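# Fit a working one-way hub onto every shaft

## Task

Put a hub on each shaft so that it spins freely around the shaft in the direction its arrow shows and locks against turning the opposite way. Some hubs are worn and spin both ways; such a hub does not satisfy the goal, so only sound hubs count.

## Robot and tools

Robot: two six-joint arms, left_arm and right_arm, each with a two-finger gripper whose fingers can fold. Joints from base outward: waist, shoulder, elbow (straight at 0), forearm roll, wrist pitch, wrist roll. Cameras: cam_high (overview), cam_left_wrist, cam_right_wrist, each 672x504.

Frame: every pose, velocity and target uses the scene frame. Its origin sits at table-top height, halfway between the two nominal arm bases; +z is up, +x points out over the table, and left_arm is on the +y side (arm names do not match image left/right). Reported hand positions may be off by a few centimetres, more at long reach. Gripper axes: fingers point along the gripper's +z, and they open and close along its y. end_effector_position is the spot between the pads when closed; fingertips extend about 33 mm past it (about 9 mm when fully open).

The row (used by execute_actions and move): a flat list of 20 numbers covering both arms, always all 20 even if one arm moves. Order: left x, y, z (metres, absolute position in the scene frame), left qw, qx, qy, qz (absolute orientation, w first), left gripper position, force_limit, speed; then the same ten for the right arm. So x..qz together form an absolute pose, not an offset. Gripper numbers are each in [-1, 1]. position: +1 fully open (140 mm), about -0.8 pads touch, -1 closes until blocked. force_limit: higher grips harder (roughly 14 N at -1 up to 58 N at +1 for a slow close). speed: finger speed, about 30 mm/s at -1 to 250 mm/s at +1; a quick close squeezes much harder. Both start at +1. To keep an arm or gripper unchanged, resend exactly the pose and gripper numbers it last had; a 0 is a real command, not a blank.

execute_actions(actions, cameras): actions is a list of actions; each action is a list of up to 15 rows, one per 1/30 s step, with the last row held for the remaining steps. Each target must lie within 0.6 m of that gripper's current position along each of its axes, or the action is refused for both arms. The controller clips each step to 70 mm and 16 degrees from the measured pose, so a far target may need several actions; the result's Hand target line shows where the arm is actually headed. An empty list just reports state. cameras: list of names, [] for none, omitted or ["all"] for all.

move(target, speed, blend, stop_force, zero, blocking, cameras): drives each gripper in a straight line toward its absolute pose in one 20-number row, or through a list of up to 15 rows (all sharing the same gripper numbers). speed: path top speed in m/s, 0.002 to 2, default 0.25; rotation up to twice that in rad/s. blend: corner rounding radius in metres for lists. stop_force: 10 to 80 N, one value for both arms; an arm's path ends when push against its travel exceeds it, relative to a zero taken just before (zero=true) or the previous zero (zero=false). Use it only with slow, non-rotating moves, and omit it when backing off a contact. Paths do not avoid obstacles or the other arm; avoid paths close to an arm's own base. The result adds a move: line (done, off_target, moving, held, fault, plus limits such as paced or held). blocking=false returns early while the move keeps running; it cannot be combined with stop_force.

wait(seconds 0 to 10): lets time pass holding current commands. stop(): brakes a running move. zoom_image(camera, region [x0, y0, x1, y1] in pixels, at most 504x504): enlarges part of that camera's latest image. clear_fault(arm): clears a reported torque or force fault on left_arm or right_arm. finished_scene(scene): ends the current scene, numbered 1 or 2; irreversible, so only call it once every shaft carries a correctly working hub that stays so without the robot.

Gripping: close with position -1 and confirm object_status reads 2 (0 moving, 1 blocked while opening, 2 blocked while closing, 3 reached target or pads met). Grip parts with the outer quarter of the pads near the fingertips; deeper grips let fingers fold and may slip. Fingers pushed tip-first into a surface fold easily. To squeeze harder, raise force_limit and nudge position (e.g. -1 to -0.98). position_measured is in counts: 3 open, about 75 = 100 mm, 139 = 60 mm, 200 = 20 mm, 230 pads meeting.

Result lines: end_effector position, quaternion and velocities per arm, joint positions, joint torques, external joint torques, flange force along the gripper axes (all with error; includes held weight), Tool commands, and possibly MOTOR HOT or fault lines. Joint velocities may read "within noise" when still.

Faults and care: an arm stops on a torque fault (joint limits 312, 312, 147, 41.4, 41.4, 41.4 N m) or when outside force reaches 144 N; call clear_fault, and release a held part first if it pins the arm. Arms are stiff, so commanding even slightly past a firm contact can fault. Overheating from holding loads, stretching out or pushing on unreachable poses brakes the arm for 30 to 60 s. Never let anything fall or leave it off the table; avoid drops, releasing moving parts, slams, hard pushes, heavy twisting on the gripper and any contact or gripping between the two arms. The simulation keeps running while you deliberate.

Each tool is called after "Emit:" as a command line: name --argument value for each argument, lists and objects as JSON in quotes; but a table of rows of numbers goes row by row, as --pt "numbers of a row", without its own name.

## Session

Emit:
execute_actions --actions '[]'

Emit:
zoom_image --camera "cam_high" --region '[300, 40, 672, 319]'

Scene clock: 0.00 s.
left_arm: end_effector_position=(+0.6720, +0.4221, +0.2299) position_measured=3 object_status=3 end_effector_quat_wxyz=(-0.251, +0.598, +0.548, +0.528) | right_arm: end_effector_position=(+0.2039, -0.0548, +0.1358) position_measured=3 object_status=3 end_effector_quat_wxyz=(-0.009, +0.953, +0.296, -0.062)
Joint positions: left_arm=[-0.6 0.418 1.911 1.151 1.542 -1.095] | right_arm=[1.018 0.173 1.959 0.107 1.094 1.925]
Joint velocities: within noise
Joint torques (N m): no reading
External joint torques (N m): no reading
Flange force (N): no reading
Hand target: left_arm +0.6720, +0.4221, +0.2299; -0.251, +0.598, +0.548, +0.528 | right_arm +0.2039, -0.0548, +0.1358; -0.009, +0.953, +0.296, -0.062
Tool commands: left_gripper/position=+1.0 left_gripper/force_limit=+1.0 left_gripper/speed=+1.0 right_gripper/position=+1.0 right_gripper/force_limit=+1.0 right_gripper/speed=+1.0

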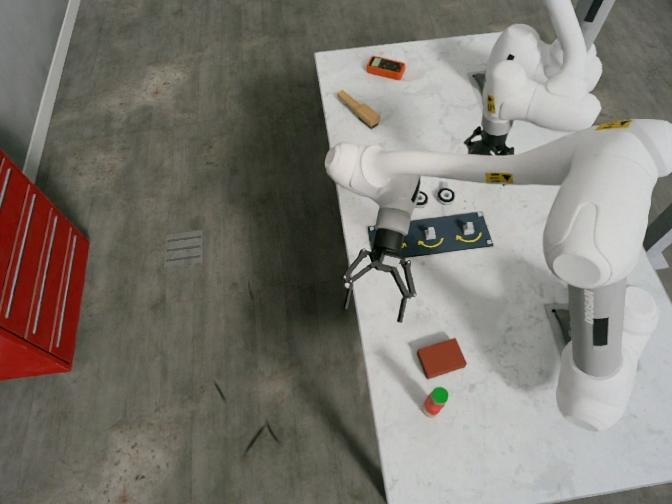

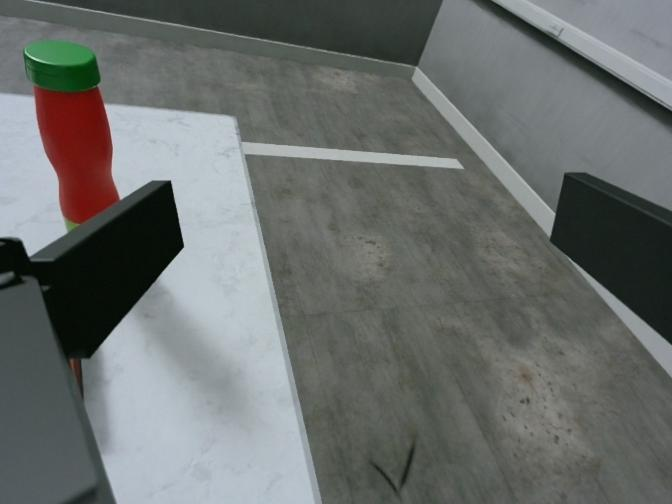

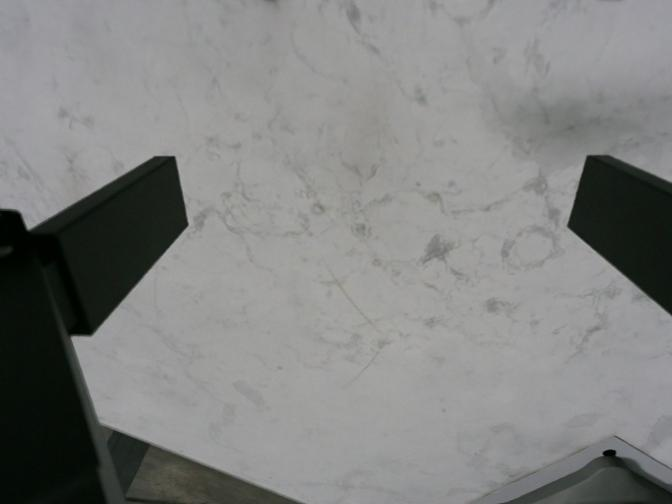

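Scaled by 1.355 from the camera's 672x504 image, which has a finer 960x720 frame.

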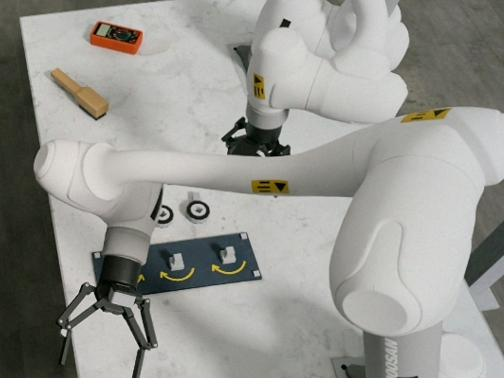

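Emit:
move --pt "0.60 0.48 0.38 -0.251 0.598 0.548 0.528 1 1 1 0.2039 -0.0548 0.1358 -0.009 0.953 0.296 -0.062 1 1 1" --pt "0.46 0.56 0.40 -0.251 0.598 0.548 0.528 1 1 1 0.2039 -0.0548 0.1358 -0.009 0.953 0.296 -0.062 1 1 1" --speed 0.25 --blend 0.03 --cameras '["cam_high"]'

Emit:
zoom_image --camera "cam_high" --region '[320, 60, 560, 300]'

Scene clock: 29.77 s.
left_arm: end_effector_position=(+0.4600, +0.5600, +0.4000) position_measured=3 object_status=3 end_effector_quat_wxyz=(-0.251, +0.598, +0.548, +0.528) | right_arm: end_effector_position=(+0.2039, -0.0548, +0.1358) position_measured=3 object_status=3 end_effector_quat_wxyz=(-0.009, +0.953, +0.296, -0.062)
Joint positions: left_arm=[-0.653 -0.146 2.202 1.131 1.695 -0.865] | right_arm=[1.018 0.174 1.958 0.106 1.095 1.925]
Joint torques (N m): left_arm=[-2.31 -23.26 -39.52 3.59 1.75 -0.28] | right_arm=[-2.94 -55.27 -33.04 3.25 -0.14 0.48]
External joint torques (N m): left_arm=[2.45 0.35 2.07 0.14 -0.37 0.29] | right_arm=[3.29 1.86 -2.52 0.59 0.33 -0.49]
Flange force (N): left_arm=[-0.2 -0.1 7.9] | right_arm=[4.5 -7.9 -1.3]
Hand target: left_arm +0.4600, +0.5600, +0.4000; -0.251, +0.598, +0.548, +0.528 | right_arm +0.2039, -0.0548, +0.1358; -0.009, +0.953, +0.296, -0.062
Off the commanded pose: left_arm 0.000 m, 0 deg | right_arm 0.000 m, 0 deg.
move: done
Images, in order (width x height): cam_high 672x504.

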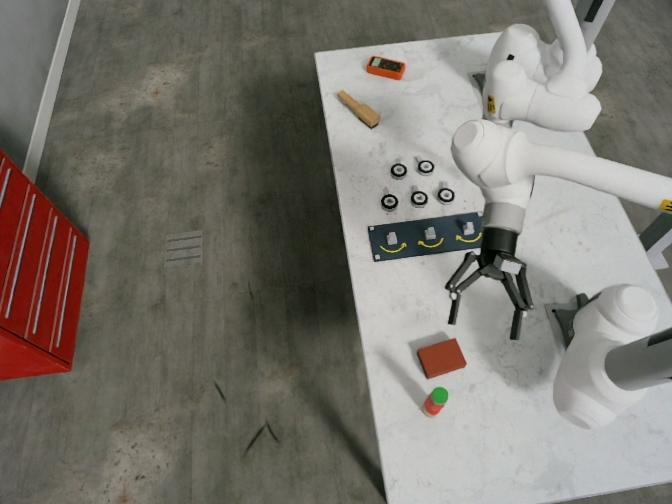

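Scaled by 2.100 from the camera's 672x504 image, which has a finer 960x720 frame.

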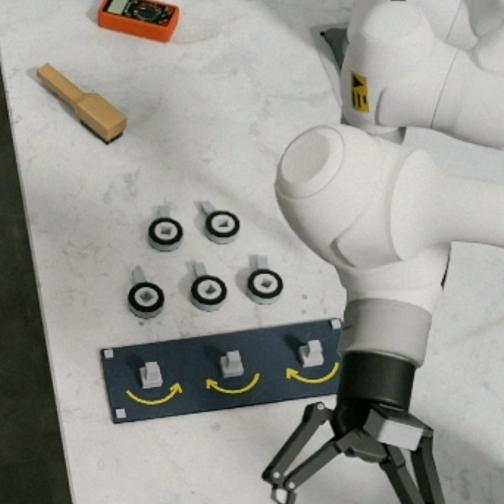

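Emit:
move --pt "0.40 0.53 0.37 0.074 0.952 -0.296 -0.015 1 1 1 0.2039 -0.0548 0.2 -0.009 0.953 0.296 -0.062 0.12 -0.1 -0.5" --pt "0.35 0.50 0.35 0.074 0.952 -0.296 -0.015 1 1 1 0.40 -0.15 0.22 0 0.70711 0.70711 0 0.12 -0.1 -0.5" --speed 0.3 --blend 0.02

Scene clock: 50.53 s.
left_arm: end_effector_position=(+0.3500, +0.5000, +0.3500) position_measured=3 object_status=3 end_effector_quat_wxyz=(+0.074, +0.952, -0.296, -0.015) | right_arm: end_effector_position=(+0.4000, -0.1500, +0.2200) position_measured=114 object_status=3 end_effector_quat_wxyz=(+0.000, +0.707, +0.707, +0.000)
Joint positions: left_arm=[0.07 -0.319 2.002 -0.132 1.533 2.192] | right_arm=[0.705 0.128 1.837 0 1.176 0.695]
Joint torques (N m): left_arm=[-0.94 -9.09 -42.61 3.66 0.44 -0.33] | right_arm=[-4.03 -53.88 -36.28 3.39 -0.34 0.52]
External joint torques (N m): left_arm=[1.12 -0.26 1.69 0.17 -0.27 0.33] | right_arm=[4.19 1.95 -2.41 0.62 0.31 -0.52]
Flange force (N): left_arm=[-4.0 -2.3 3.0] | right_arm=[9.8 1.4 -2.2]
Hand target: left_arm +0.3500, +0.5000, +0.3500; +0.074, +0.952, -0.296, -0.015 | right_arm +0.4000, -0.1500, +0.2200; +0.000, +0.707, +0.707, +0.000
Off the commanded pose: left_arm 0.000 m, 0 deg | right_arm 0.000 m, 0 deg.
move: done

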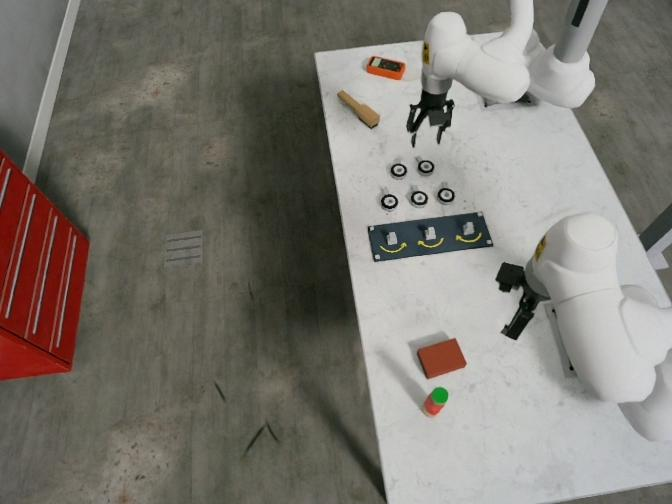

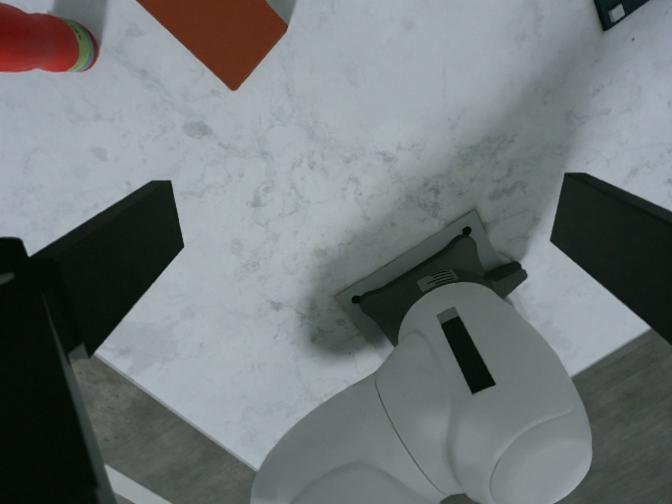

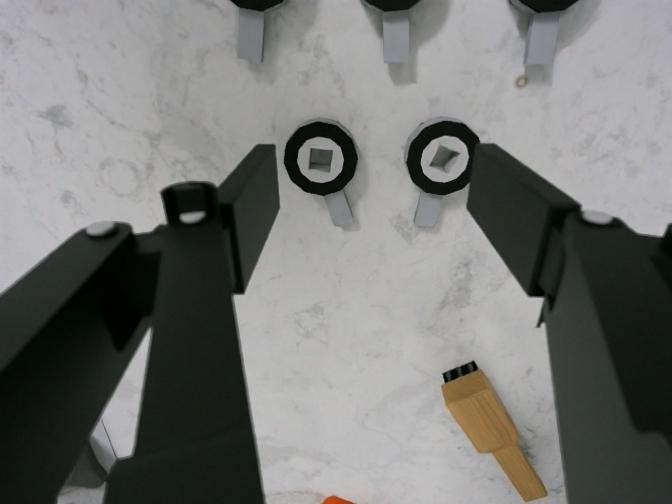

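Emit:
move --target '[0.35,0.50,0.35,0.074,0.952,-0.296,-0.015,1,1,1,0.3726,-0.1896,0.085,0,0.70711,0.70711,0,0.12,-0.1,-0.5]' --speed 0.2 --cameras '["cam_right_wrist"]'

Emit:
zoom_image --camera "cam_right_wrist" --region '[276, 80, 476, 230]'

Scene clock: 66.77 s.
left_arm: end_effector_position=(+0.3500, +0.5000, +0.3500) position_measured=3 object_status=3 end_effector_quat_wxyz=(+0.074, +0.952, -0.296, -0.015) | right_arm: end_effector_position=(+0.3726, -0.1896, +0.0851) position_measured=114 object_status=3 end_effector_quat_wxyz=(+0.000, +0.707, +0.707, +0.000)
Joint positions: left_arm=[0.07 -0.319 2.002 -0.132 1.533 2.192] | right_arm=[0.681 0.176 2.06 0 0.905 0.672]
Joint torques (N m): left_arm=[-1.64 -9.11 -42.63 3.64 0.55 -0.29] | right_arm=[-3.07 -53.48 -29.4 2.84 -0.44 0.5]
External joint torques (N m): left_arm=[1.83 -0.27 1.68 0.18 -0.39 0.29] | right_arm=[3.32 2.21 -3.6 0.58 0.4 -0.5]
Flange force (N): left_arm=[-5.0 -3.8 2.9] | right_arm=[10.6 4.1 -1.4]
Hand target: left_arm +0.3500, +0.5000, +0.3500; +0.074, +0.952, -0.296, -0.015 | right_arm +0.3726, -0.1896, +0.0850; +0.000, +0.707, +0.707, +0.000
Off the commanded pose: left_arm 0.000 m, 0 deg | right_arm 0.000 m, 0 deg.
move: done
Images, in order (width x height): cam_right_wrist 672x504.

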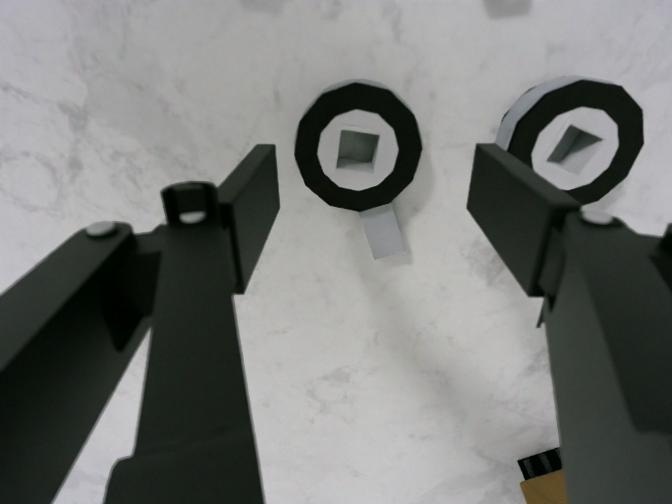

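Scaled by 2.520 from the camera's 672x504 image, which has a finer 960x720 frame.

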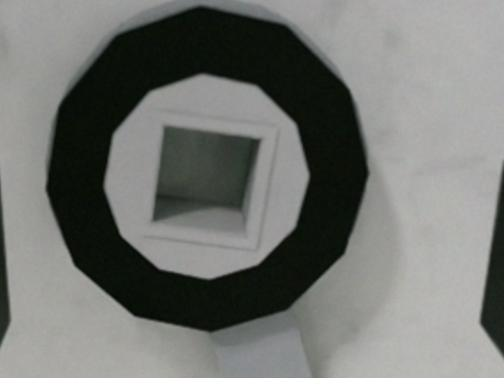

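Emit:
move --pt "0.35 0.50 0.35 0.074 0.952 -0.296 -0.015 1 1 1 0.3683 -0.1868 0.085 0 0.70711 0.70711 0 0.12 -0.1 -0.5" --pt "0.35 0.50 0.35 0.074 0.952 -0.296 -0.015 1 1 1 0.3683 -0.1868 0.042 0 0.70711 0.70711 0 0.12 -0.1 -0.5" --pt "0.35 0.50 0.35 0.074 0.952 -0.296 -0.015 1 1 1 0.3683 -0.1868 0.042 0 0.70711 0.70711 0 -1 -0.1 -1" --pt "0.35 0.50 0.35 0.074 0.952 -0.296 -0.015 1 1 1 0.3683 -0.1868 0.13 0 0.70711 0.70711 0 -1 -0.1 -1" --pt "0.35 0.50 0.35 0.074 0.952 -0.296 -0.015 1 1 1 0.2872 0.0902 0.13 0 0.65606 0.75471 0 -1 -0.1 -1" --pt "0.35 0.50 0.35 0.074 0.952 -0.296 -0.015 1 1 1 0.2872 0.0902 0.091 0 0.65606 0.75471 0 -1 -0.1 -1" --speed '[0.15,0.1,0.05,0.15,0.25,0.12]' --cameras '["cam_right_wrist"]'

Emit:
zoom_image --camera "cam_right_wrist" --region '[326, 140, 426, 240]'

Scene clock: 86.13 s.
left_arm: end_effector_position=(+0.3500, +0.5000, +0.3500) position_measured=3 object_status=3 end_effector_quat_wxyz=(+0.074, +0.952, -0.296, -0.015) | right_arm: end_effector_position=(+0.2872, +0.0902, +0.0911) position_measured=139 object_status=2 end_effector_quat_wxyz=(+0.000, +0.656, +0.755, +0.000)
Joint positions: left_arm=[0.07 -0.319 2.002 -0.132 1.533 2.192] | right_arm=[1.071 0.414 1.717 0 1.011 0.922]
Joint torques (N m): left_arm=[-1.34 -9.5 -42.62 3.63 0.47 -0.22] | right_arm=[-3.18 -80.29 -34.37 3.14 -0.31 0.52]
External joint torques (N m): left_arm=[1.48 0.37 1.75 0.19 -0.31 0.23] | right_arm=[3.5 3.15 -1.24 0.54 0.27 -0.52]
Flange force (N): left_arm=[-3.6 -3.6 3.1] | right_arm=[8.4 0.8 1.3]
Hand target: left_arm +0.3500, +0.5000, +0.3500; +0.074, +0.952, -0.296, -0.015 | right_arm +0.2872, +0.0902, +0.0910; +0.000, +0.656, +0.755, +0.000
Off the commanded pose: left_arm 0.000 m, 0 deg | right_arm 0.000 m, 0 deg.
move: done
Images, in order (width x height): cam_right_wrist 672x504.

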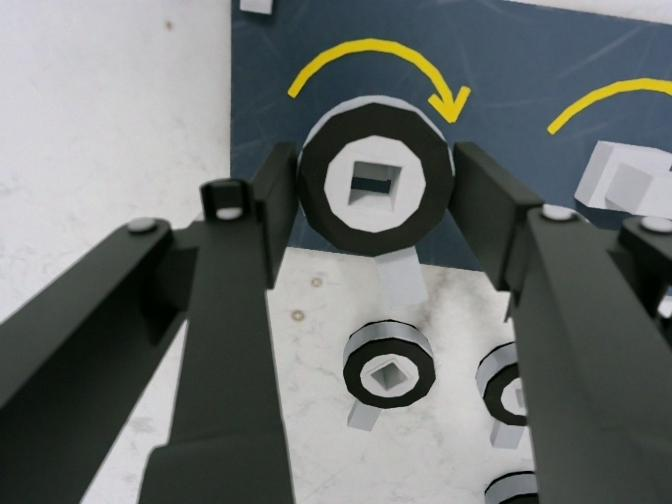

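Scaled by 5.040 from the camera's 672x504 image, which has a finer 960x720 frame.

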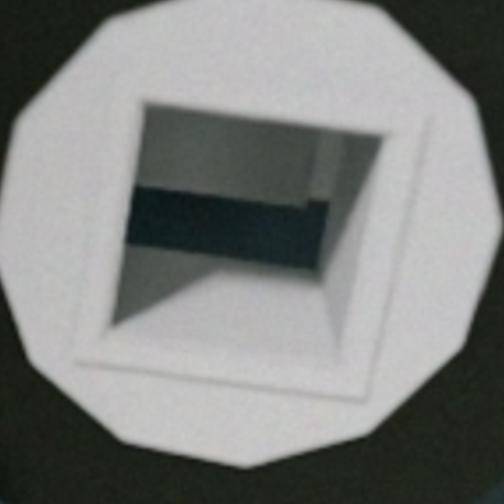

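Emit:
move --target '[0.35,0.50,0.35,0.074,0.952,-0.296,-0.015,1,1,1,0.2859,0.0936,0.091,0,0.65606,0.75471,0,-1,-0.1,-1]' --speed 0.1 --cameras '["cam_right_wrist"]'

Emit:
zoom_image --camera "cam_right_wrist" --region '[326, 140, 426, 240]'

Scene clock: 98.47 s.
left_arm: end_effector_position=(+0.3500, +0.5000, +0.3500) position_measured=3 object_status=3 end_effector_quat_wxyz=(+0.074, +0.952, -0.296, -0.015) | right_arm: end_effector_position=(+0.2859, +0.0936, +0.0910) position_measured=139 object_status=2 end_effector_quat_wxyz=(+0.000, +0.656, +0.755, +0.000)
Joint positions: left_arm=[0.07 -0.319 2.002 -0.132 1.533 2.192] | right_arm=[1.075 0.417 1.711 0 1.013 0.926]
Joint torques (N m): left_arm=[-1.24 -9.31 -42.81 3.68 0.45 -0.35] | right_arm=[-3.28 -81.67 -34.63 3.1 -0.41 0.5]
External joint torques (N m): left_arm=[1.21 0.84 2.09 0.12 -0.29 0.36] | right_arm=[3.45 4.32 -0.98 0.58 0.36 -0.5]
Flange force (N): left_arm=[-3.0 -3.6 3.7] | right_arm=[9.3 1.4 2.3]
Hand target: left_arm +0.3500, +0.5000, +0.3500; +0.074, +0.952, -0.296, -0.015 | right_arm +0.2859, +0.0936, +0.0910; +0.000, +0.656, +0.755, +0.000
Off the commanded pose: left_arm 0.000 m, 0 deg | right_arm 0.000 m, 0 deg.
move: done
Images, in order (width x height): cam_right_wrist 672x504.

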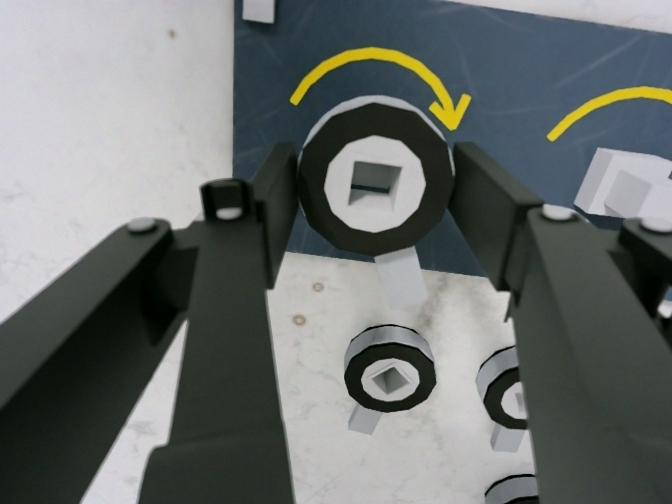

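Scaled by 5.040 from the camera's 672x504 image, which has a finer 960x720 frame.

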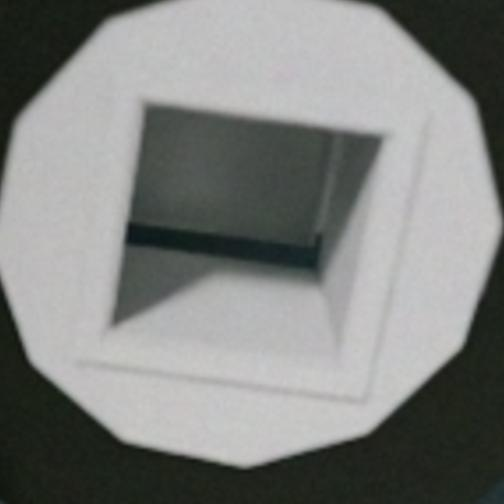

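Emit:
move --target '[0.35,0.50,0.35,0.074,0.952,-0.296,-0.015,1,1,1,0.2858,0.0942,0.0905,0,0.65606,0.75471,0,-1,-0.1,-1]' --speed 0.1 --cameras '[]'

Emit:
move --target '[0.35,0.50,0.35,0.074,0.952,-0.296,-0.015,1,1,1,0.2858,0.0942,0.0625,0,0.65606,0.75471,0,-1,-0.1,-1]' --speed 0.02 --stop_force 15 --cameras '["cam_right_wrist"]'

Emit:
zoom_image --camera "cam_right_wrist" --region '[276, 90, 476, 340]'

Scene clock: 111.20 s.
left_arm: end_effector_position=(+0.3500, +0.5000, +0.3500) position_measured=3 object_status=3 end_effector_quat_wxyz=(+0.074, +0.952, -0.296, -0.015) | right_arm: end_effector_position=(+0.2858, +0.0942, +0.0905) position_measured=139 object_status=2 end_effector_quat_wxyz=(+0.000, +0.656, +0.755, +0.000)
Joint positions: left_arm=[0.07 -0.319 2.002 -0.132 1.533 2.192] | right_arm=[1.075 0.418 1.711 0 1.013 0.926]
Joint torques (N m): left_arm=[-1.22 -9.05 -42.89 3.78 0.52 -0.25] | right_arm=[-2.53 -81.87 -34.8 3.11 -0.51 0.49]
External joint torques (N m): left_arm=[1.3 0.26 2.11 0.03 -0.36 0.26] | right_arm=[2.57 4.38 -0.82 0.57 0.46 -0.49]
Flange force (N): left_arm=[-3.8 -2.9 3.9] | right_arm=[8.5 2.3 2.4]
Hand target: left_arm +0.3500, +0.5000, +0.3500; +0.074, +0.952, -0.296, -0.015 | right_arm +0.2858, +0.0942, +0.0905; +0.000, +0.656, +0.755, +0.000
Off the commanded pose: left_arm 0.000 m, 0 deg | right_arm 0.000 m, 0 deg.
move: done
No camera images: "cameras" was empty.

Scene clock: 113.17 s.
left_arm: end_effector_position=(+0.3500, +0.5000, +0.3500) position_measured=3 object_status=3 end_effector_quat_wxyz=(+0.074, +0.952, -0.296, -0.015) | right_arm: end_effector_position=(+0.2858, +0.0942, +0.0640) position_measured=139 object_status=2 end_effector_quat_wxyz=(+0.000, +0.656, +0.755, +0.000)
Joint positions: left_arm=[0.07 -0.319 2.002 -0.132 1.533 2.192] | right_arm=[1.075 0.442 1.731 0 0.969 0.926]
Joint torques (N m): left_arm=[-1.53 -9.39 -42.74 3.73 0.46 -0.23] | right_arm=[-3.62 -74.73 -27.14 2.63 0.22 0.51]
External joint torques (N m): left_arm=[1.59 0.6 2 0.07 -0.29 0.24] | right_arm=[3.84 -4 -7.49 0.96 -0.27 -0.51]
Flange force (N): left_arm=[-3.7 -4.0 3.4] | right_arm=[11.3 2.1 -8.6]
Hand target: left_arm +0.3500, +0.5000, +0.3500; +0.074, +0.952, -0.296, -0.015 | right_arm +0.2858, +0.0942, +0.0640; +0.000, +0.656, +0.755, +0.000
Off the commanded pose: left_arm 0.000 m, 0 deg | right_arm 0.002 m, 0 deg.
move: contact (right_arm)
Images, in order (width x height): cam_right_wrist 672x504.

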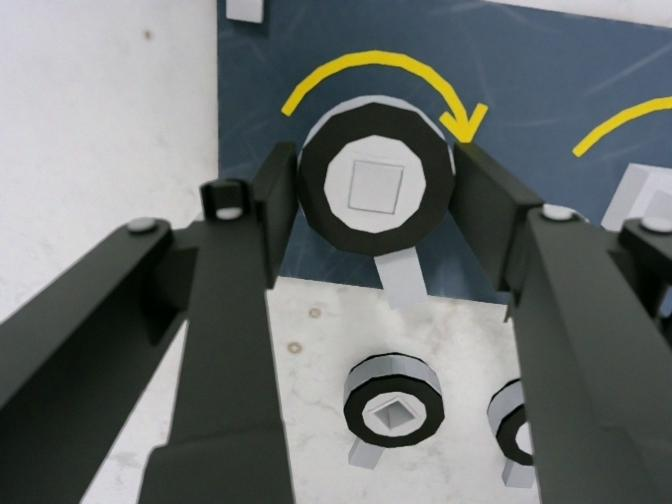

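Scaled by 2.016 from the camera's 672x504 image, which has a finer 960x720 frame.

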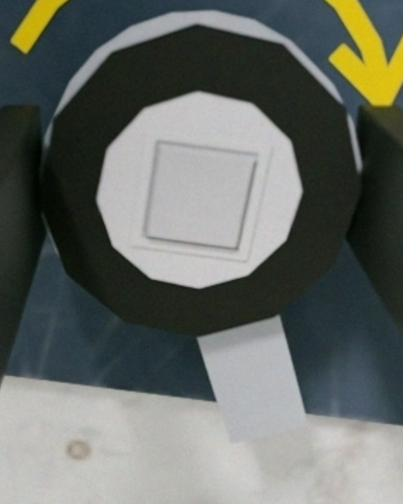

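Emit:
move --pt "0.35 0.50 0.35 0.074 0.952 -0.296 -0.015 1 1 1 0.2858 0.0942 0.0622 0 0.65606 0.75471 0 -1 -0.1 -1" --pt "0.35 0.50 0.35 0.074 0.952 -0.296 -0.015 1 1 1 0.2858 0.0942 0.0626 0 0.80386 0.59482 0 -1 -0.1 -1" --speed '[0.03,0.12]' --cameras '["cam_right_wrist"]'

Emit:
zoom_image --camera "cam_right_wrist" --region '[276, 90, 476, 340]'

Scene clock: 126.20 s.
left_arm: end_effector_position=(+0.3500, +0.5000, +0.3500) position_measured=3 object_status=3 end_effector_quat_wxyz=(+0.074, +0.952, -0.296, -0.015) | right_arm: end_effector_position=(+0.2859, +0.0941, +0.0626) position_measured=139 object_status=2 end_effector_quat_wxyz=(+0.000, +0.804, +0.595, +0.000)
Joint positions: left_arm=[0.07 -0.319 2.002 -0.132 1.533 2.192] | right_arm=[1.075 0.443 1.732 0 0.967 1.362]
Joint torques (N m): left_arm=[-1.67 -8.15 -42.75 3.68 0.48 -0.26] | right_arm=[0.83 -80.95 -26.59 3.98 2.95 0.62]
External joint torques (N m): left_arm=[1.65 -0.32 1.97 0.13 -0.32 0.26] | right_arm=[-0.4 2.1 -7.96 -0.41 -3 -0.62]
Flange force (N): left_arm=[-5.0 -3.1 3.4] | right_arm=[16.9 4.2 1.2]
Hand target: left_arm +0.3500, +0.5000, +0.3500; +0.074, +0.952, -0.296, -0.015 | right_arm +0.2858, +0.0942, +0.0626; +0.000, +0.804, +0.595, +0.000
Off the commanded pose: left_arm 0.000 m, 0 deg | right_arm 0.000 m, 0 deg.
move: done
Images, in order (width x height): cam_right_wrist 672x504.

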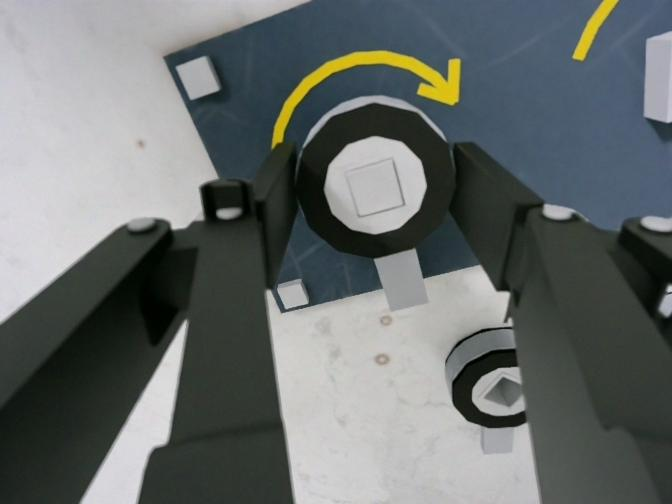

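Scaled by 2.016 from the camera's 672x504 image, which has a finer 960x720 frame.

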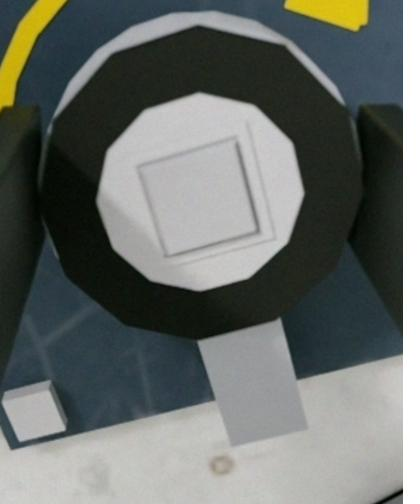

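Emit:
move --target '[0.35,0.50,0.35,0.074,0.952,-0.296,-0.015,1,1,1,0.2858,0.0942,0.0626,0,0.65606,0.75471,0,-1,-0.1,-1]' --speed 0.12 --cameras '["cam_right_wrist"]'

Emit:
zoom_image --camera "cam_right_wrist" --region '[276, 90, 476, 340]'

Scene clock: 134.83 s.
left_arm: end_effector_position=(+0.3500, +0.5000, +0.3500) position_measured=3 object_status=3 end_effector_quat_wxyz=(+0.074, +0.952, -0.296, -0.015) | right_arm: end_effector_position=(+0.2857, +0.0943, +0.0626) position_measured=139 object_status=2 end_effector_quat_wxyz=(+0.000, +0.656, +0.755, +0.000)
Joint positions: left_arm=[0.07 -0.319 2.002 -0.132 1.533 2.192] | right_arm=[1.075 0.443 1.732 0 0.967 0.926]
Joint torques (N m): left_arm=[-1.6 -8.77 -42.76 3.71 0.45 -0.17] | right_arm=[-0.95 -80.42 -29.53 3.91 0.82 0.24]
External joint torques (N m): left_arm=[1.67 -0.07 1.93 0.1 -0.29 0.18] | right_arm=[1.47 1.54 -5.03 -0.32 -0.87 -0.24]
Flange force (N): left_arm=[-4.6 -3.3 3.3] | right_arm=[11.0 5.4 -0.7]
Hand target: left_arm +0.3500, +0.5000, +0.3500; +0.074, +0.952, -0.296, -0.015 | right_arm +0.2858, +0.0942, +0.0626; +0.000, +0.656, +0.755, +0.000
Off the commanded pose: left_arm 0.000 m, 0 deg | right_arm 0.000 m, 0 deg.
move: done
Images, in order (width x height): cam_right_wrist 672x504.

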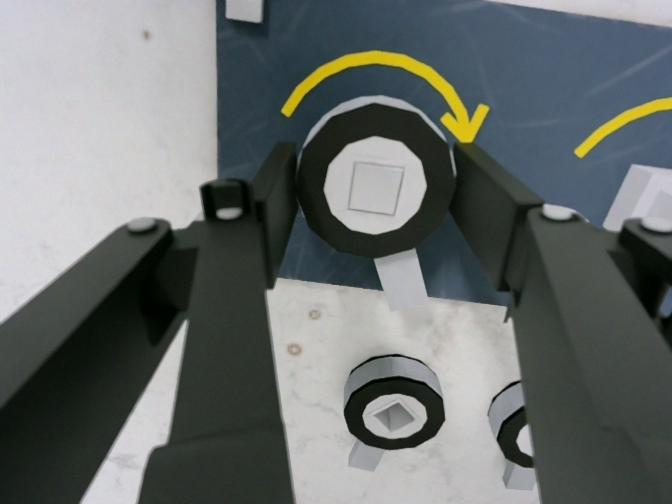

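Scaled by 2.016 from the camera's 672x504 image, which has a finer 960x720 frame.

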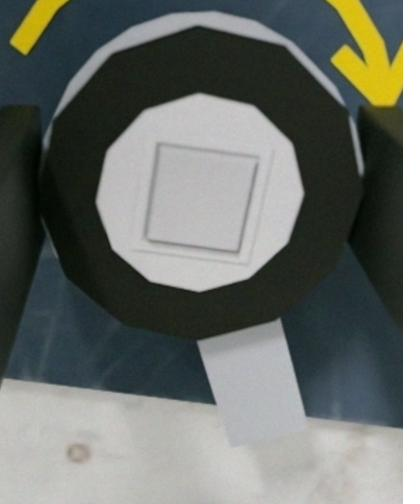

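Emit:
move --pt "0.35 0.50 0.35 0.074 0.952 -0.296 -0.015 1 1 1 0.2858 0.0942 0.12 0 0.65606 0.75471 0 -1 -0.1 -1" --pt "0.35 0.50 0.35 0.074 0.952 -0.296 -0.015 1 1 1 0.366 -0.19 0.11 0 0.70711 0.70711 0 -1 -0.1 -1" --pt "0.35 0.50 0.35 0.074 0.952 -0.296 -0.015 1 1 1 0.366 -0.19 0.0435 0 0.70711 0.70711 0 -1 -0.1 -1" --pt "0.35 0.50 0.35 0.074 0.952 -0.296 -0.015 1 1 1 0.366 -0.19 0.0435 0 0.70711 0.70711 0 0.12 -0.1 -0.5" --pt "0.35 0.50 0.35 0.074 0.952 -0.296 -0.015 1 1 1 0.366 -0.19 0.09 0 0.70711 0.70711 0 0.12 -0.1 -0.5" --pt "0.35 0.50 0.35 0.074 0.952 -0.296 -0.015 1 1 1 0.4723 -0.19 0.085 0 0.70711 0.70711 0 0.12 -0.1 -0.5" --speed '[0.15,0.25,0.1,0.1,0.15,0.2]' --cameras '["cam_right_wrist"]'

Emit:
zoom_image --camera "cam_right_wrist" --region '[276, 80, 476, 230]'

Scene clock: 154.07 s.
left_arm: end_effector_position=(+0.3500, +0.5000, +0.3500) position_measured=3 object_status=3 end_effector_quat_wxyz=(+0.074, +0.952, -0.296, -0.015) | right_arm: end_effector_position=(+0.4722, -0.1900, +0.0850) position_measured=114 object_status=3 end_effector_quat_wxyz=(+0.000, +0.707, +0.707, +0.000)
Joint positions: left_arm=[0.07 -0.319 2.002 -0.132 1.533 2.192] | right_arm=[0.582 0.285 1.917 0 0.94 0.572]
Joint torques (N m): left_arm=[-1.31 -9.45 -42.7 3.63 0.42 -0.19] | right_arm=[-2.34 -65.2 -31.42 2.94 -0.19 0.36]
External joint torques (N m): left_arm=[1.47 0.19 1.79 0.19 -0.26 0.2] | right_arm=[2.66 2.1 -2.34 0.56 0.17 -0.36]
Flange force (N): left_arm=[-3.9 -3.2 3.1] | right_arm=[7.5 4.1 -0.1]
Hand target: left_arm +0.3500, +0.5000, +0.3500; +0.074, +0.952, -0.296, -0.015 | right_arm +0.4723, -0.1900, +0.0850; +0.000, +0.707, +0.707, +0.000
Off the commanded pose: left_arm 0.000 m, 0 deg | right_arm 0.000 m, 0 deg.
move: done
Images, in order (width x height): cam_right_wrist 672x504.

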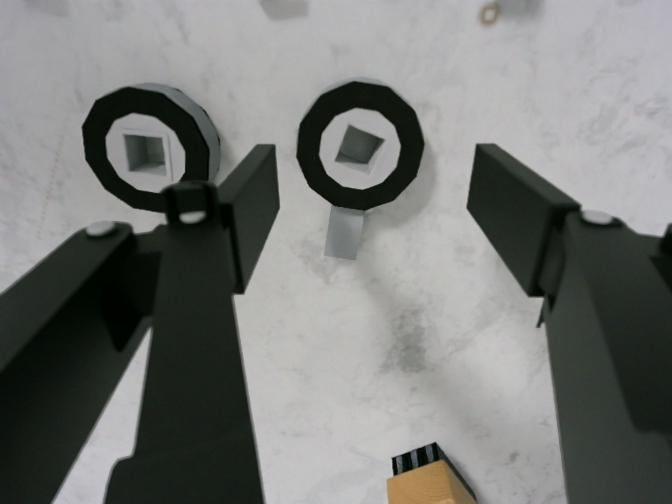

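Scaled by 2.520 from the camera's 672x504 image, which has a finer 960x720 frame.

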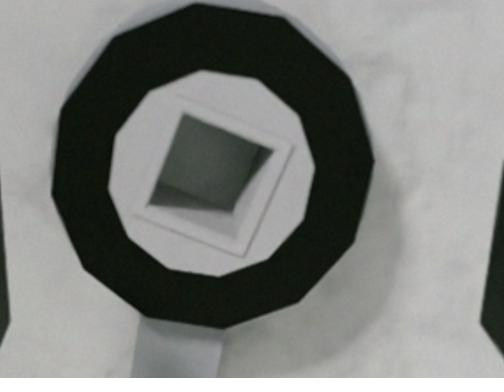

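Emit:
move --pt "0.35 0.50 0.35 0.074 0.952 -0.296 -0.015 1 1 1 0.4691 -0.1875 0.085 0 0.70711 0.70711 0 0.12 -0.1 -0.5" --pt "0.35 0.50 0.35 0.074 0.952 -0.296 -0.015 1 1 1 0.4691 -0.1875 0.042 0 0.70711 0.70711 0 0.12 -0.1 -0.5" --pt "0.35 0.50 0.35 0.074 0.952 -0.296 -0.015 1 1 1 0.4691 -0.1875 0.042 0 0.70711 0.70711 0 -1 -0.1 -1" --pt "0.35 0.50 0.35 0.074 0.952 -0.296 -0.015 1 1 1 0.4691 -0.1875 0.13 0 0.70711 0.70711 0 -1 -0.1 -1" --pt "0.35 0.50 0.35 0.074 0.952 -0.296 -0.015 1 1 1 0.4165 0.0942 0.13 0 0.5556 0.8315 0 -1 -0.1 -1" --pt "0.35 0.50 0.35 0.074 0.952 -0.296 -0.015 1 1 1 0.4165 0.0942 0.091 0 0.5556 0.8315 0 -1 -0.1 -1" --speed '[0.15,0.1,0.05,0.15,0.25,0.12]' --cameras '["cam_right_wrist"]'

Emit:
zoom_image --camera "cam_right_wrist" --region '[326, 140, 426, 240]'

Scene clock: 177.87 s.
left_arm: end_effector_position=(+0.3500, +0.5000, +0.3500) position_measured=3 object_status=3 end_effector_quat_wxyz=(+0.074, +0.952, -0.296, -0.015) | right_arm: end_effector_position=(+0.4165, +0.0942, +0.0911) position_measured=138 object_status=2 end_effector_quat_wxyz=(+0.000, +0.556, +0.831, +0.000)
Joint positions: left_arm=[0.07 -0.319 2.002 -0.132 1.533 2.192] | right_arm=[0.931 0.511 1.564 0 1.067 0.529]
Joint torques (N m): left_arm=[-1.74 -8.76 -42.47 3.68 0.47 -0.19] | right_arm=[-2.66 -91.26 -36.25 3.22 -0.31 0.51]
External joint torques (N m): left_arm=[1.81 -0.02 1.67 0.13 -0.32 0.2] | right_arm=[3.09 3.94 -0.52 0.6 0.27 -0.51]
Flange force (N): left_arm=[-4.5 -3.8 2.8] | right_arm=[6.6 4.2 2.2]
Hand target: left_arm +0.3500, +0.5000, +0.3500; +0.074, +0.952, -0.296, -0.015 | right_arm +0.4165, +0.0942, +0.0910; +0.000, +0.556, +0.831, +0.000
Off the commanded pose: left_arm 0.000 m, 0 deg | right_arm 0.000 m, 0 deg.
move: done
Images, in order (width x height): cam_right_wrist 672x504.

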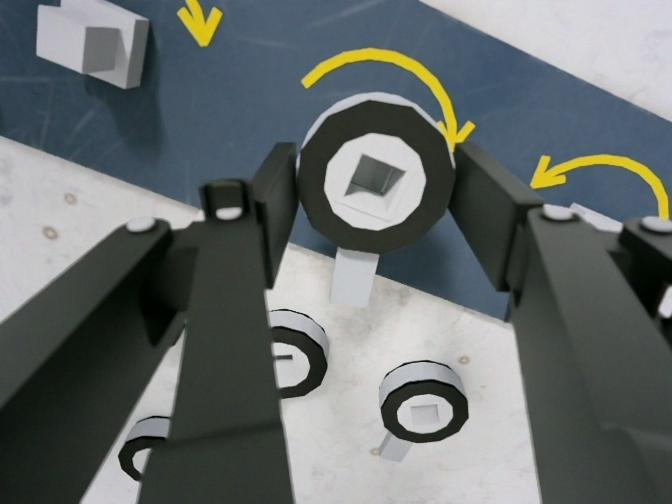

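Scaled by 5.040 from the camera's 672x504 image, which has a finer 960x720 frame.

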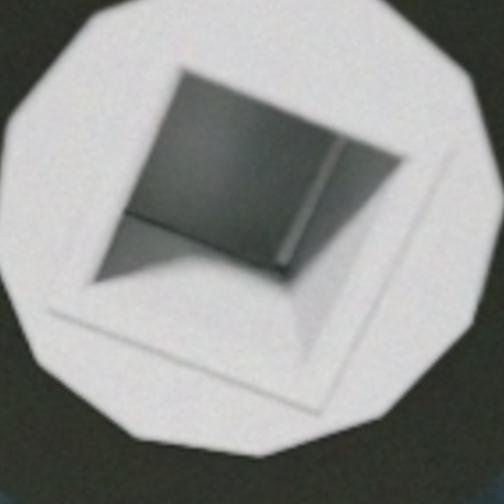

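Emit:
move --target '[0.35,0.50,0.35,0.074,0.952,-0.296,-0.015,1,1,1,0.4165,0.0936,0.0905,0,0.5556,0.8315,0,-1,-0.1,-1]' --speed 0.1 --cameras '[]'

Emit:
move --target '[0.35,0.50,0.35,0.074,0.952,-0.296,-0.015,1,1,1,0.4165,0.0936,0.0625,0,0.5556,0.8315,0,-1,-0.1,-1]' --speed 0.02 --stop_force 15 --cameras '["cam_right_wrist"]'

Emit:
zoom_image --camera "cam_right_wrist" --region '[276, 90, 476, 340]'

Scene clock: 191.33 s.
left_arm: end_effector_position=(+0.3500, +0.5000, +0.3500) position_measured=3 object_status=3 end_effector_quat_wxyz=(+0.074, +0.952, -0.296, -0.015) | right_arm: end_effector_position=(+0.4165, +0.0936, +0.0904) position_measured=138 object_status=2 end_effector_quat_wxyz=(+0.000, +0.556, +0.831, +0.000)
Joint positions: left_arm=[0.07 -0.319 2.002 -0.132 1.533 2.192] | right_arm=[0.93 0.51 1.566 0 1.066 0.528]
Joint torques (N m): left_arm=[-1.05 -8.57 -42.93 3.68 0.52 -0.13] | right_arm=[-2.86 -91.69 -36 3.17 -0.32 0.49]
External joint torques (N m): left_arm=[1.21 -0.74 2 0.14 -0.35 0.14] | right_arm=[3.42 4.6 -0.68 0.65 0.3 -0.49]
Flange force (N): left_arm=[-4.7 -1.3 3.7] | right_arm=[7.7 5.1 2.6]
Hand target: left_arm +0.3500, +0.5000, +0.3500; +0.074, +0.952, -0.296, -0.015 | right_arm +0.4165, +0.0936, +0.0905; +0.000, +0.556, +0.831, +0.000
Off the commanded pose: left_arm 0.000 m, 0 deg | right_arm 0.000 m, 0 deg.
move: done
No camera images: "cameras" was empty.

Scene clock: 193.30 s.
left_arm: end_effector_position=(+0.3500, +0.5000, +0.3500) position_measured=3 object_status=3 end_effector_quat_wxyz=(+0.074, +0.952, -0.296, -0.015) | right_arm: end_effector_position=(+0.4165, +0.0936, +0.0642) position_measured=138 object_status=2 end_effector_quat_wxyz=(+0.000, +0.556, +0.831, +0.000)
Joint positions: left_arm=[0.07 -0.319 2.002 -0.132 1.533 2.192] | right_arm=[0.93 0.532 1.585 0 1.025 0.528]
Joint torques (N m): left_arm=[-1.08 -8.88 -42.47 3.67 0.54 -0.27] | right_arm=[-8.03 -84.56 -34.78 1.41 -3.45 0.56]
External joint torques (N m): left_arm=[1.18 -0.12 1.63 0.14 -0.38 0.28] | right_arm=[8.66 -3.66 -1.04 2.31 3.42 -0.56]
Flange force (N): left_arm=[-3.7 -2.5 3.1] | right_arm=[9.1 -4.8 -9.1]
Hand target: left_arm +0.3500, +0.5000, +0.3500; +0.074, +0.952, -0.296, -0.015 | right_arm +0.4165, +0.0936, +0.0642; +0.000, +0.556, +0.831, +0.000
Off the commanded pose: left_arm 0.000 m, 0 deg | right_arm 0.002 m, 0 deg.
move: contact (right_arm)
Images, in order (width x height): cam_right_wrist 672x504.

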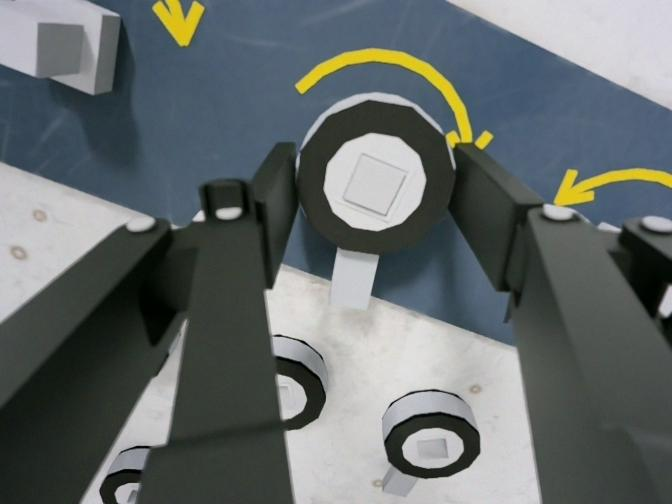

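Scaled by 2.016 from the camera's 672x504 image, which has a finer 960x720 frame.

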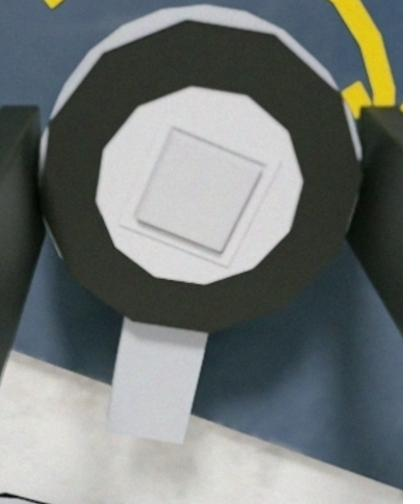

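Rotate CW 24° (a=44.25).

Emit:
move --pt "0.35 0.50 0.35 0.074 0.952 -0.296 -0.015 1 1 1 0.4165 0.0936 0.0622 0 0.5556 0.8315 0 -1 -0.1 -1" --pt "0.35 0.50 0.35 0.074 0.952 -0.296 -0.015 1 1 1 0.4165 0.0936 0.0626 0 0.71630 0.69779 0 -1 -0.1 -1" --speed '[0.03,0.12]' --cameras '["cam_right_wrist"]'

Emit:
zoom_image --camera "cam_right_wrist" --region '[276, 90, 476, 340]'

Scene clock: 203.27 s.
left_arm: end_effector_position=(+0.3500, +0.5000, +0.3500) position_measured=3 object_status=3 end_effector_quat_wxyz=(+0.074, +0.952, -0.296, -0.015) | right_arm: end_effector_position=(+0.4166, +0.0935, +0.0626) position_measured=138 object_status=2 end_effector_quat_wxyz=(+0.000, +0.716, +0.698, +0.000)
Joint positions: left_arm=[0.07 -0.319 2.002 -0.132 1.533 2.192] | right_arm=[0.93 0.533 1.586 0 1.022 0.947]
Joint torques (N m): left_arm=[-1.88 -8.81 -42.63 3.68 0.42 -0.29] | right_arm=[-10.17 -89.99 -35.18 0.46 -1.95 0.64]
External joint torques (N m): left_arm=[2.06 -0.58 1.79 0.14 -0.25 0.3] | right_arm=[10.43 1.81 -0.6 3.24 1.9 -0.64]
Flange force (N): left_arm=[-6.0 -3.9 2.8] | right_arm=[11.9 -7.0 -1.8]
Hand target: left_arm +0.3500, +0.5000, +0.3500; +0.074, +0.952, -0.296, -0.015 | right_arm +0.4165, +0.0936, +0.0626; +0.000, +0.716, +0.698, +0.000
Off the commanded pose: left_arm 0.000 m, 0 deg | right_arm 0.000 m, 0 deg.
move: done
Images, in order (width x height): cam_right_wrist 672x504.

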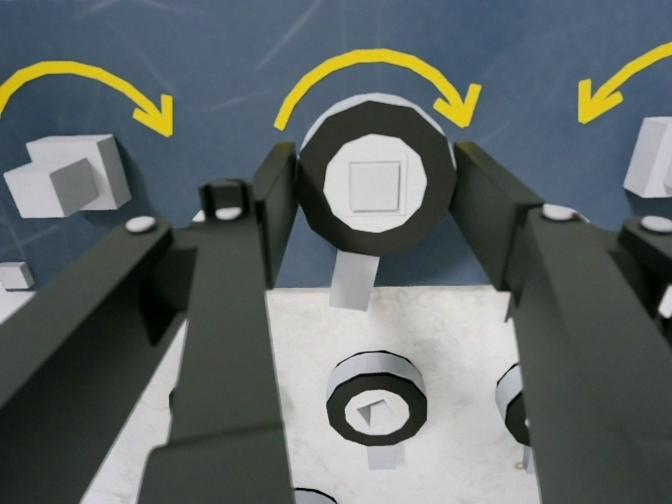

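Scaled by 2.016 from the camera's 672x504 image, which has a finer 960x720 frame.

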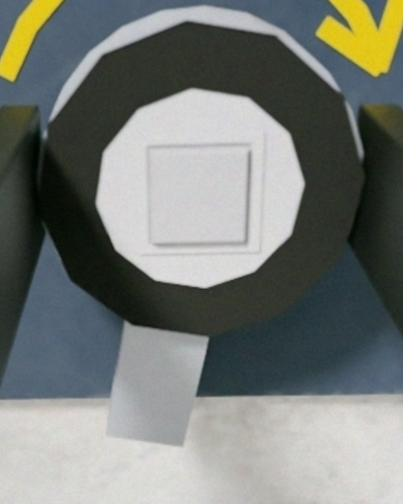

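Free CW. Back CCW.

Emit:
move --target '[0.35,0.50,0.35,0.074,0.952,-0.296,-0.015,1,1,1,0.4165,0.0936,0.0626,0,0.5556,0.8315,0,-1,-0.1,-1]' --speed 0.12 --cameras '["cam_right_wrist"]'

Emit:
zoom_image --camera "cam_right_wrist" --region '[276, 90, 476, 340]'

Scene clock: 211.50 s.
left_arm: end_effector_position=(+0.3500, +0.5000, +0.3500) position_measured=3 object_status=3 end_effector_quat_wxyz=(+0.074, +0.952, -0.296, -0.015) | right_arm: end_effector_position=(+0.4164, +0.0937, +0.0626) position_measured=138 object_status=2 end_effector_quat_wxyz=(+0.000, +0.556, +0.832, +0.000)
Joint positions: left_arm=[0.07 -0.319 2.002 -0.132 1.533 2.192] | right_arm=[0.931 0.533 1.586 0 1.022 0.528]
Joint torques (N m): left_arm=[-1.36 -8.95 -42.79 3.74 0.44 -0.23] | right_arm=[-4.3 -90.61 -36.3 2.67 -2.23 0.39]
External joint torques (N m): left_arm=[1.53 -0.51 1.84 0.09 -0.28 0.24] | right_arm=[4.82 2.26 0.5 1.05 2.19 -0.39]
Flange force (N): left_arm=[-5.0 -2.6 3.1] | right_arm=[7.0 0.5 -1.1]
Hand target: left_arm +0.3500, +0.5000, +0.3500; +0.074, +0.952, -0.296, -0.015 | right_arm +0.4165, +0.0936, +0.0626; +0.000, +0.556, +0.831, +0.000
Off the commanded pose: left_arm 0.000 m, 0 deg | right_arm 0.000 m, 0 deg.
move: done
Images, in order (width x height): cam_right_wrist 672x504.

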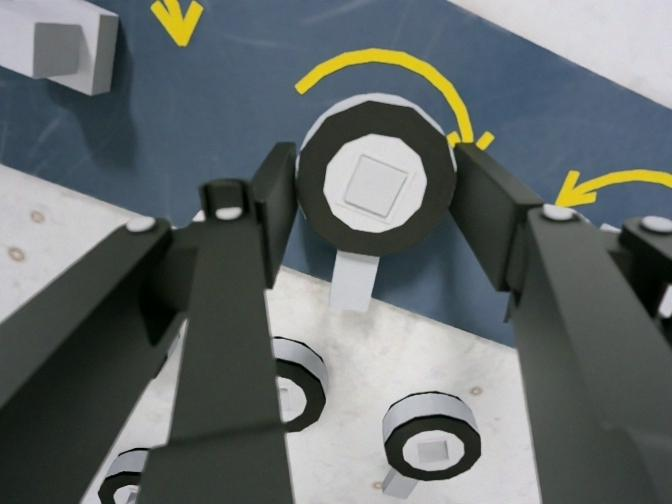

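Scaled by 2.016 from the camera's 672x504 image, which has a finer 960x720 frame.

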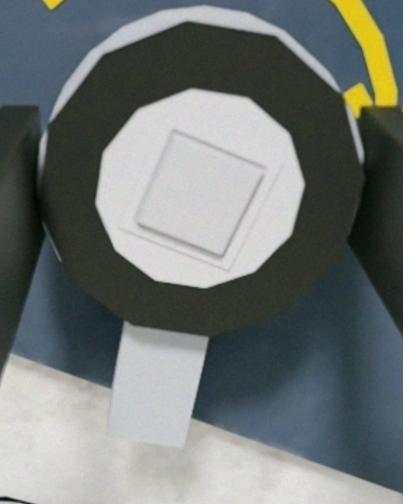

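Emit:
move --pt "0.35 0.50 0.35 0.074 0.952 -0.296 -0.015 1 1 1 0.4165 0.0936 0.12 0 0.5556 0.8315 0 -1 -0.1 -1" --pt "0.35 0.50 0.35 0.074 0.952 -0.296 -0.015 1 1 1 0.472 -0.19 0.11 0 0.70711 0.70711 0 -1 -0.1 -1" --pt "0.35 0.50 0.35 0.074 0.952 -0.296 -0.015 1 1 1 0.472 -0.19 0.0435 0 0.70711 0.70711 0 -1 -0.1 -1" --pt "0.35 0.50 0.35 0.074 0.952 -0.296 -0.015 1 1 1 0.472 -0.19 0.0435 0 0.70711 0.70711 0 0.12 -0.1 -0.5" --pt "0.35 0.50 0.35 0.074 0.952 -0.296 -0.015 1 1 1 0.472 -0.19 0.09 0 0.70711 0.70711 0 0.12 -0.1 -0.5" --pt "0.35 0.50 0.35 0.074 0.952 -0.296 -0.015 1 1 1 0.527 -0.066 0.085 0 0.70711 0.70711 0 0.12 -0.1 -0.5" --speed '[0.15,0.25,0.1,0.1,0.15,0.2]' --cameras '["cam_right_wrist"]'

Emit:
zoom_image --camera "cam_right_wrist" --region '[276, 80, 476, 230]'

Scene clock: 228.33 s.
left_arm: end_effector_position=(+0.3500, +0.5000, +0.3500) position_measured=3 object_status=3 end_effector_quat_wxyz=(+0.074, +0.952, -0.296, -0.015) | right_arm: end_effector_position=(+0.5270, -0.0660, +0.0850) position_measured=114 object_status=3 end_effector_quat_wxyz=(+0.000, +0.707, +0.707, +0.000)
Joint positions: left_arm=[0.07 -0.319 2.002 -0.132 1.533 2.192] | right_arm=[0.682 0.451 1.672 0 1.019 0.673]
Joint torques (N m): left_arm=[-1.85 -8.76 -42.69 3.63 0.54 -0.21] | right_arm=[-2.73 -84.63 -34.26 3.09 -0.43 0.47]
External joint torques (N m): left_arm=[1.96 -0.25 1.83 0.18 -0.38 0.21] | right_arm=[2.87 3.84 -1.4 0.6 0.4 -0.47]
Flange force (N): left_arm=[-5.2 -3.9 3.1] | right_arm=[8.2 4.5 1.5]
Hand target: left_arm +0.3500, +0.5000, +0.3500; +0.074, +0.952, -0.296, -0.015 | right_arm +0.5270, -0.0660, +0.0850; +0.000, +0.707, +0.707, +0.000
Off the commanded pose: left_arm 0.000 m, 0 deg | right_arm 0.000 m, 0 deg.
move: done
Images, in order (width x height): cam_right_wrist 672x504.

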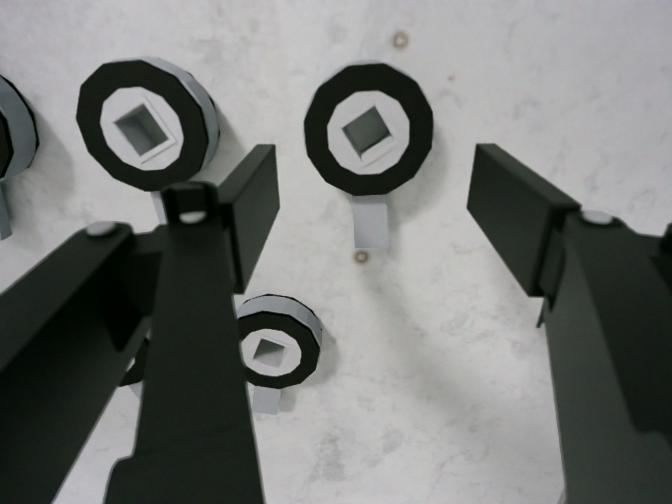

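Scaled by 2.520 from the camera's 672x504 image, which has a finer 960x720 frame.

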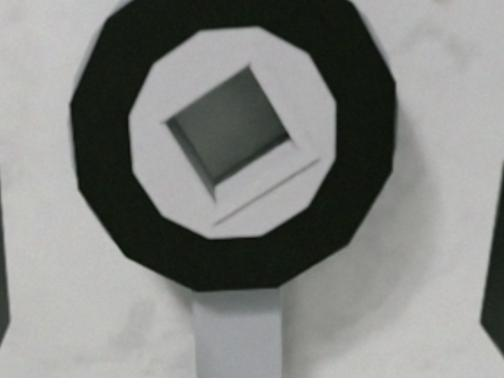

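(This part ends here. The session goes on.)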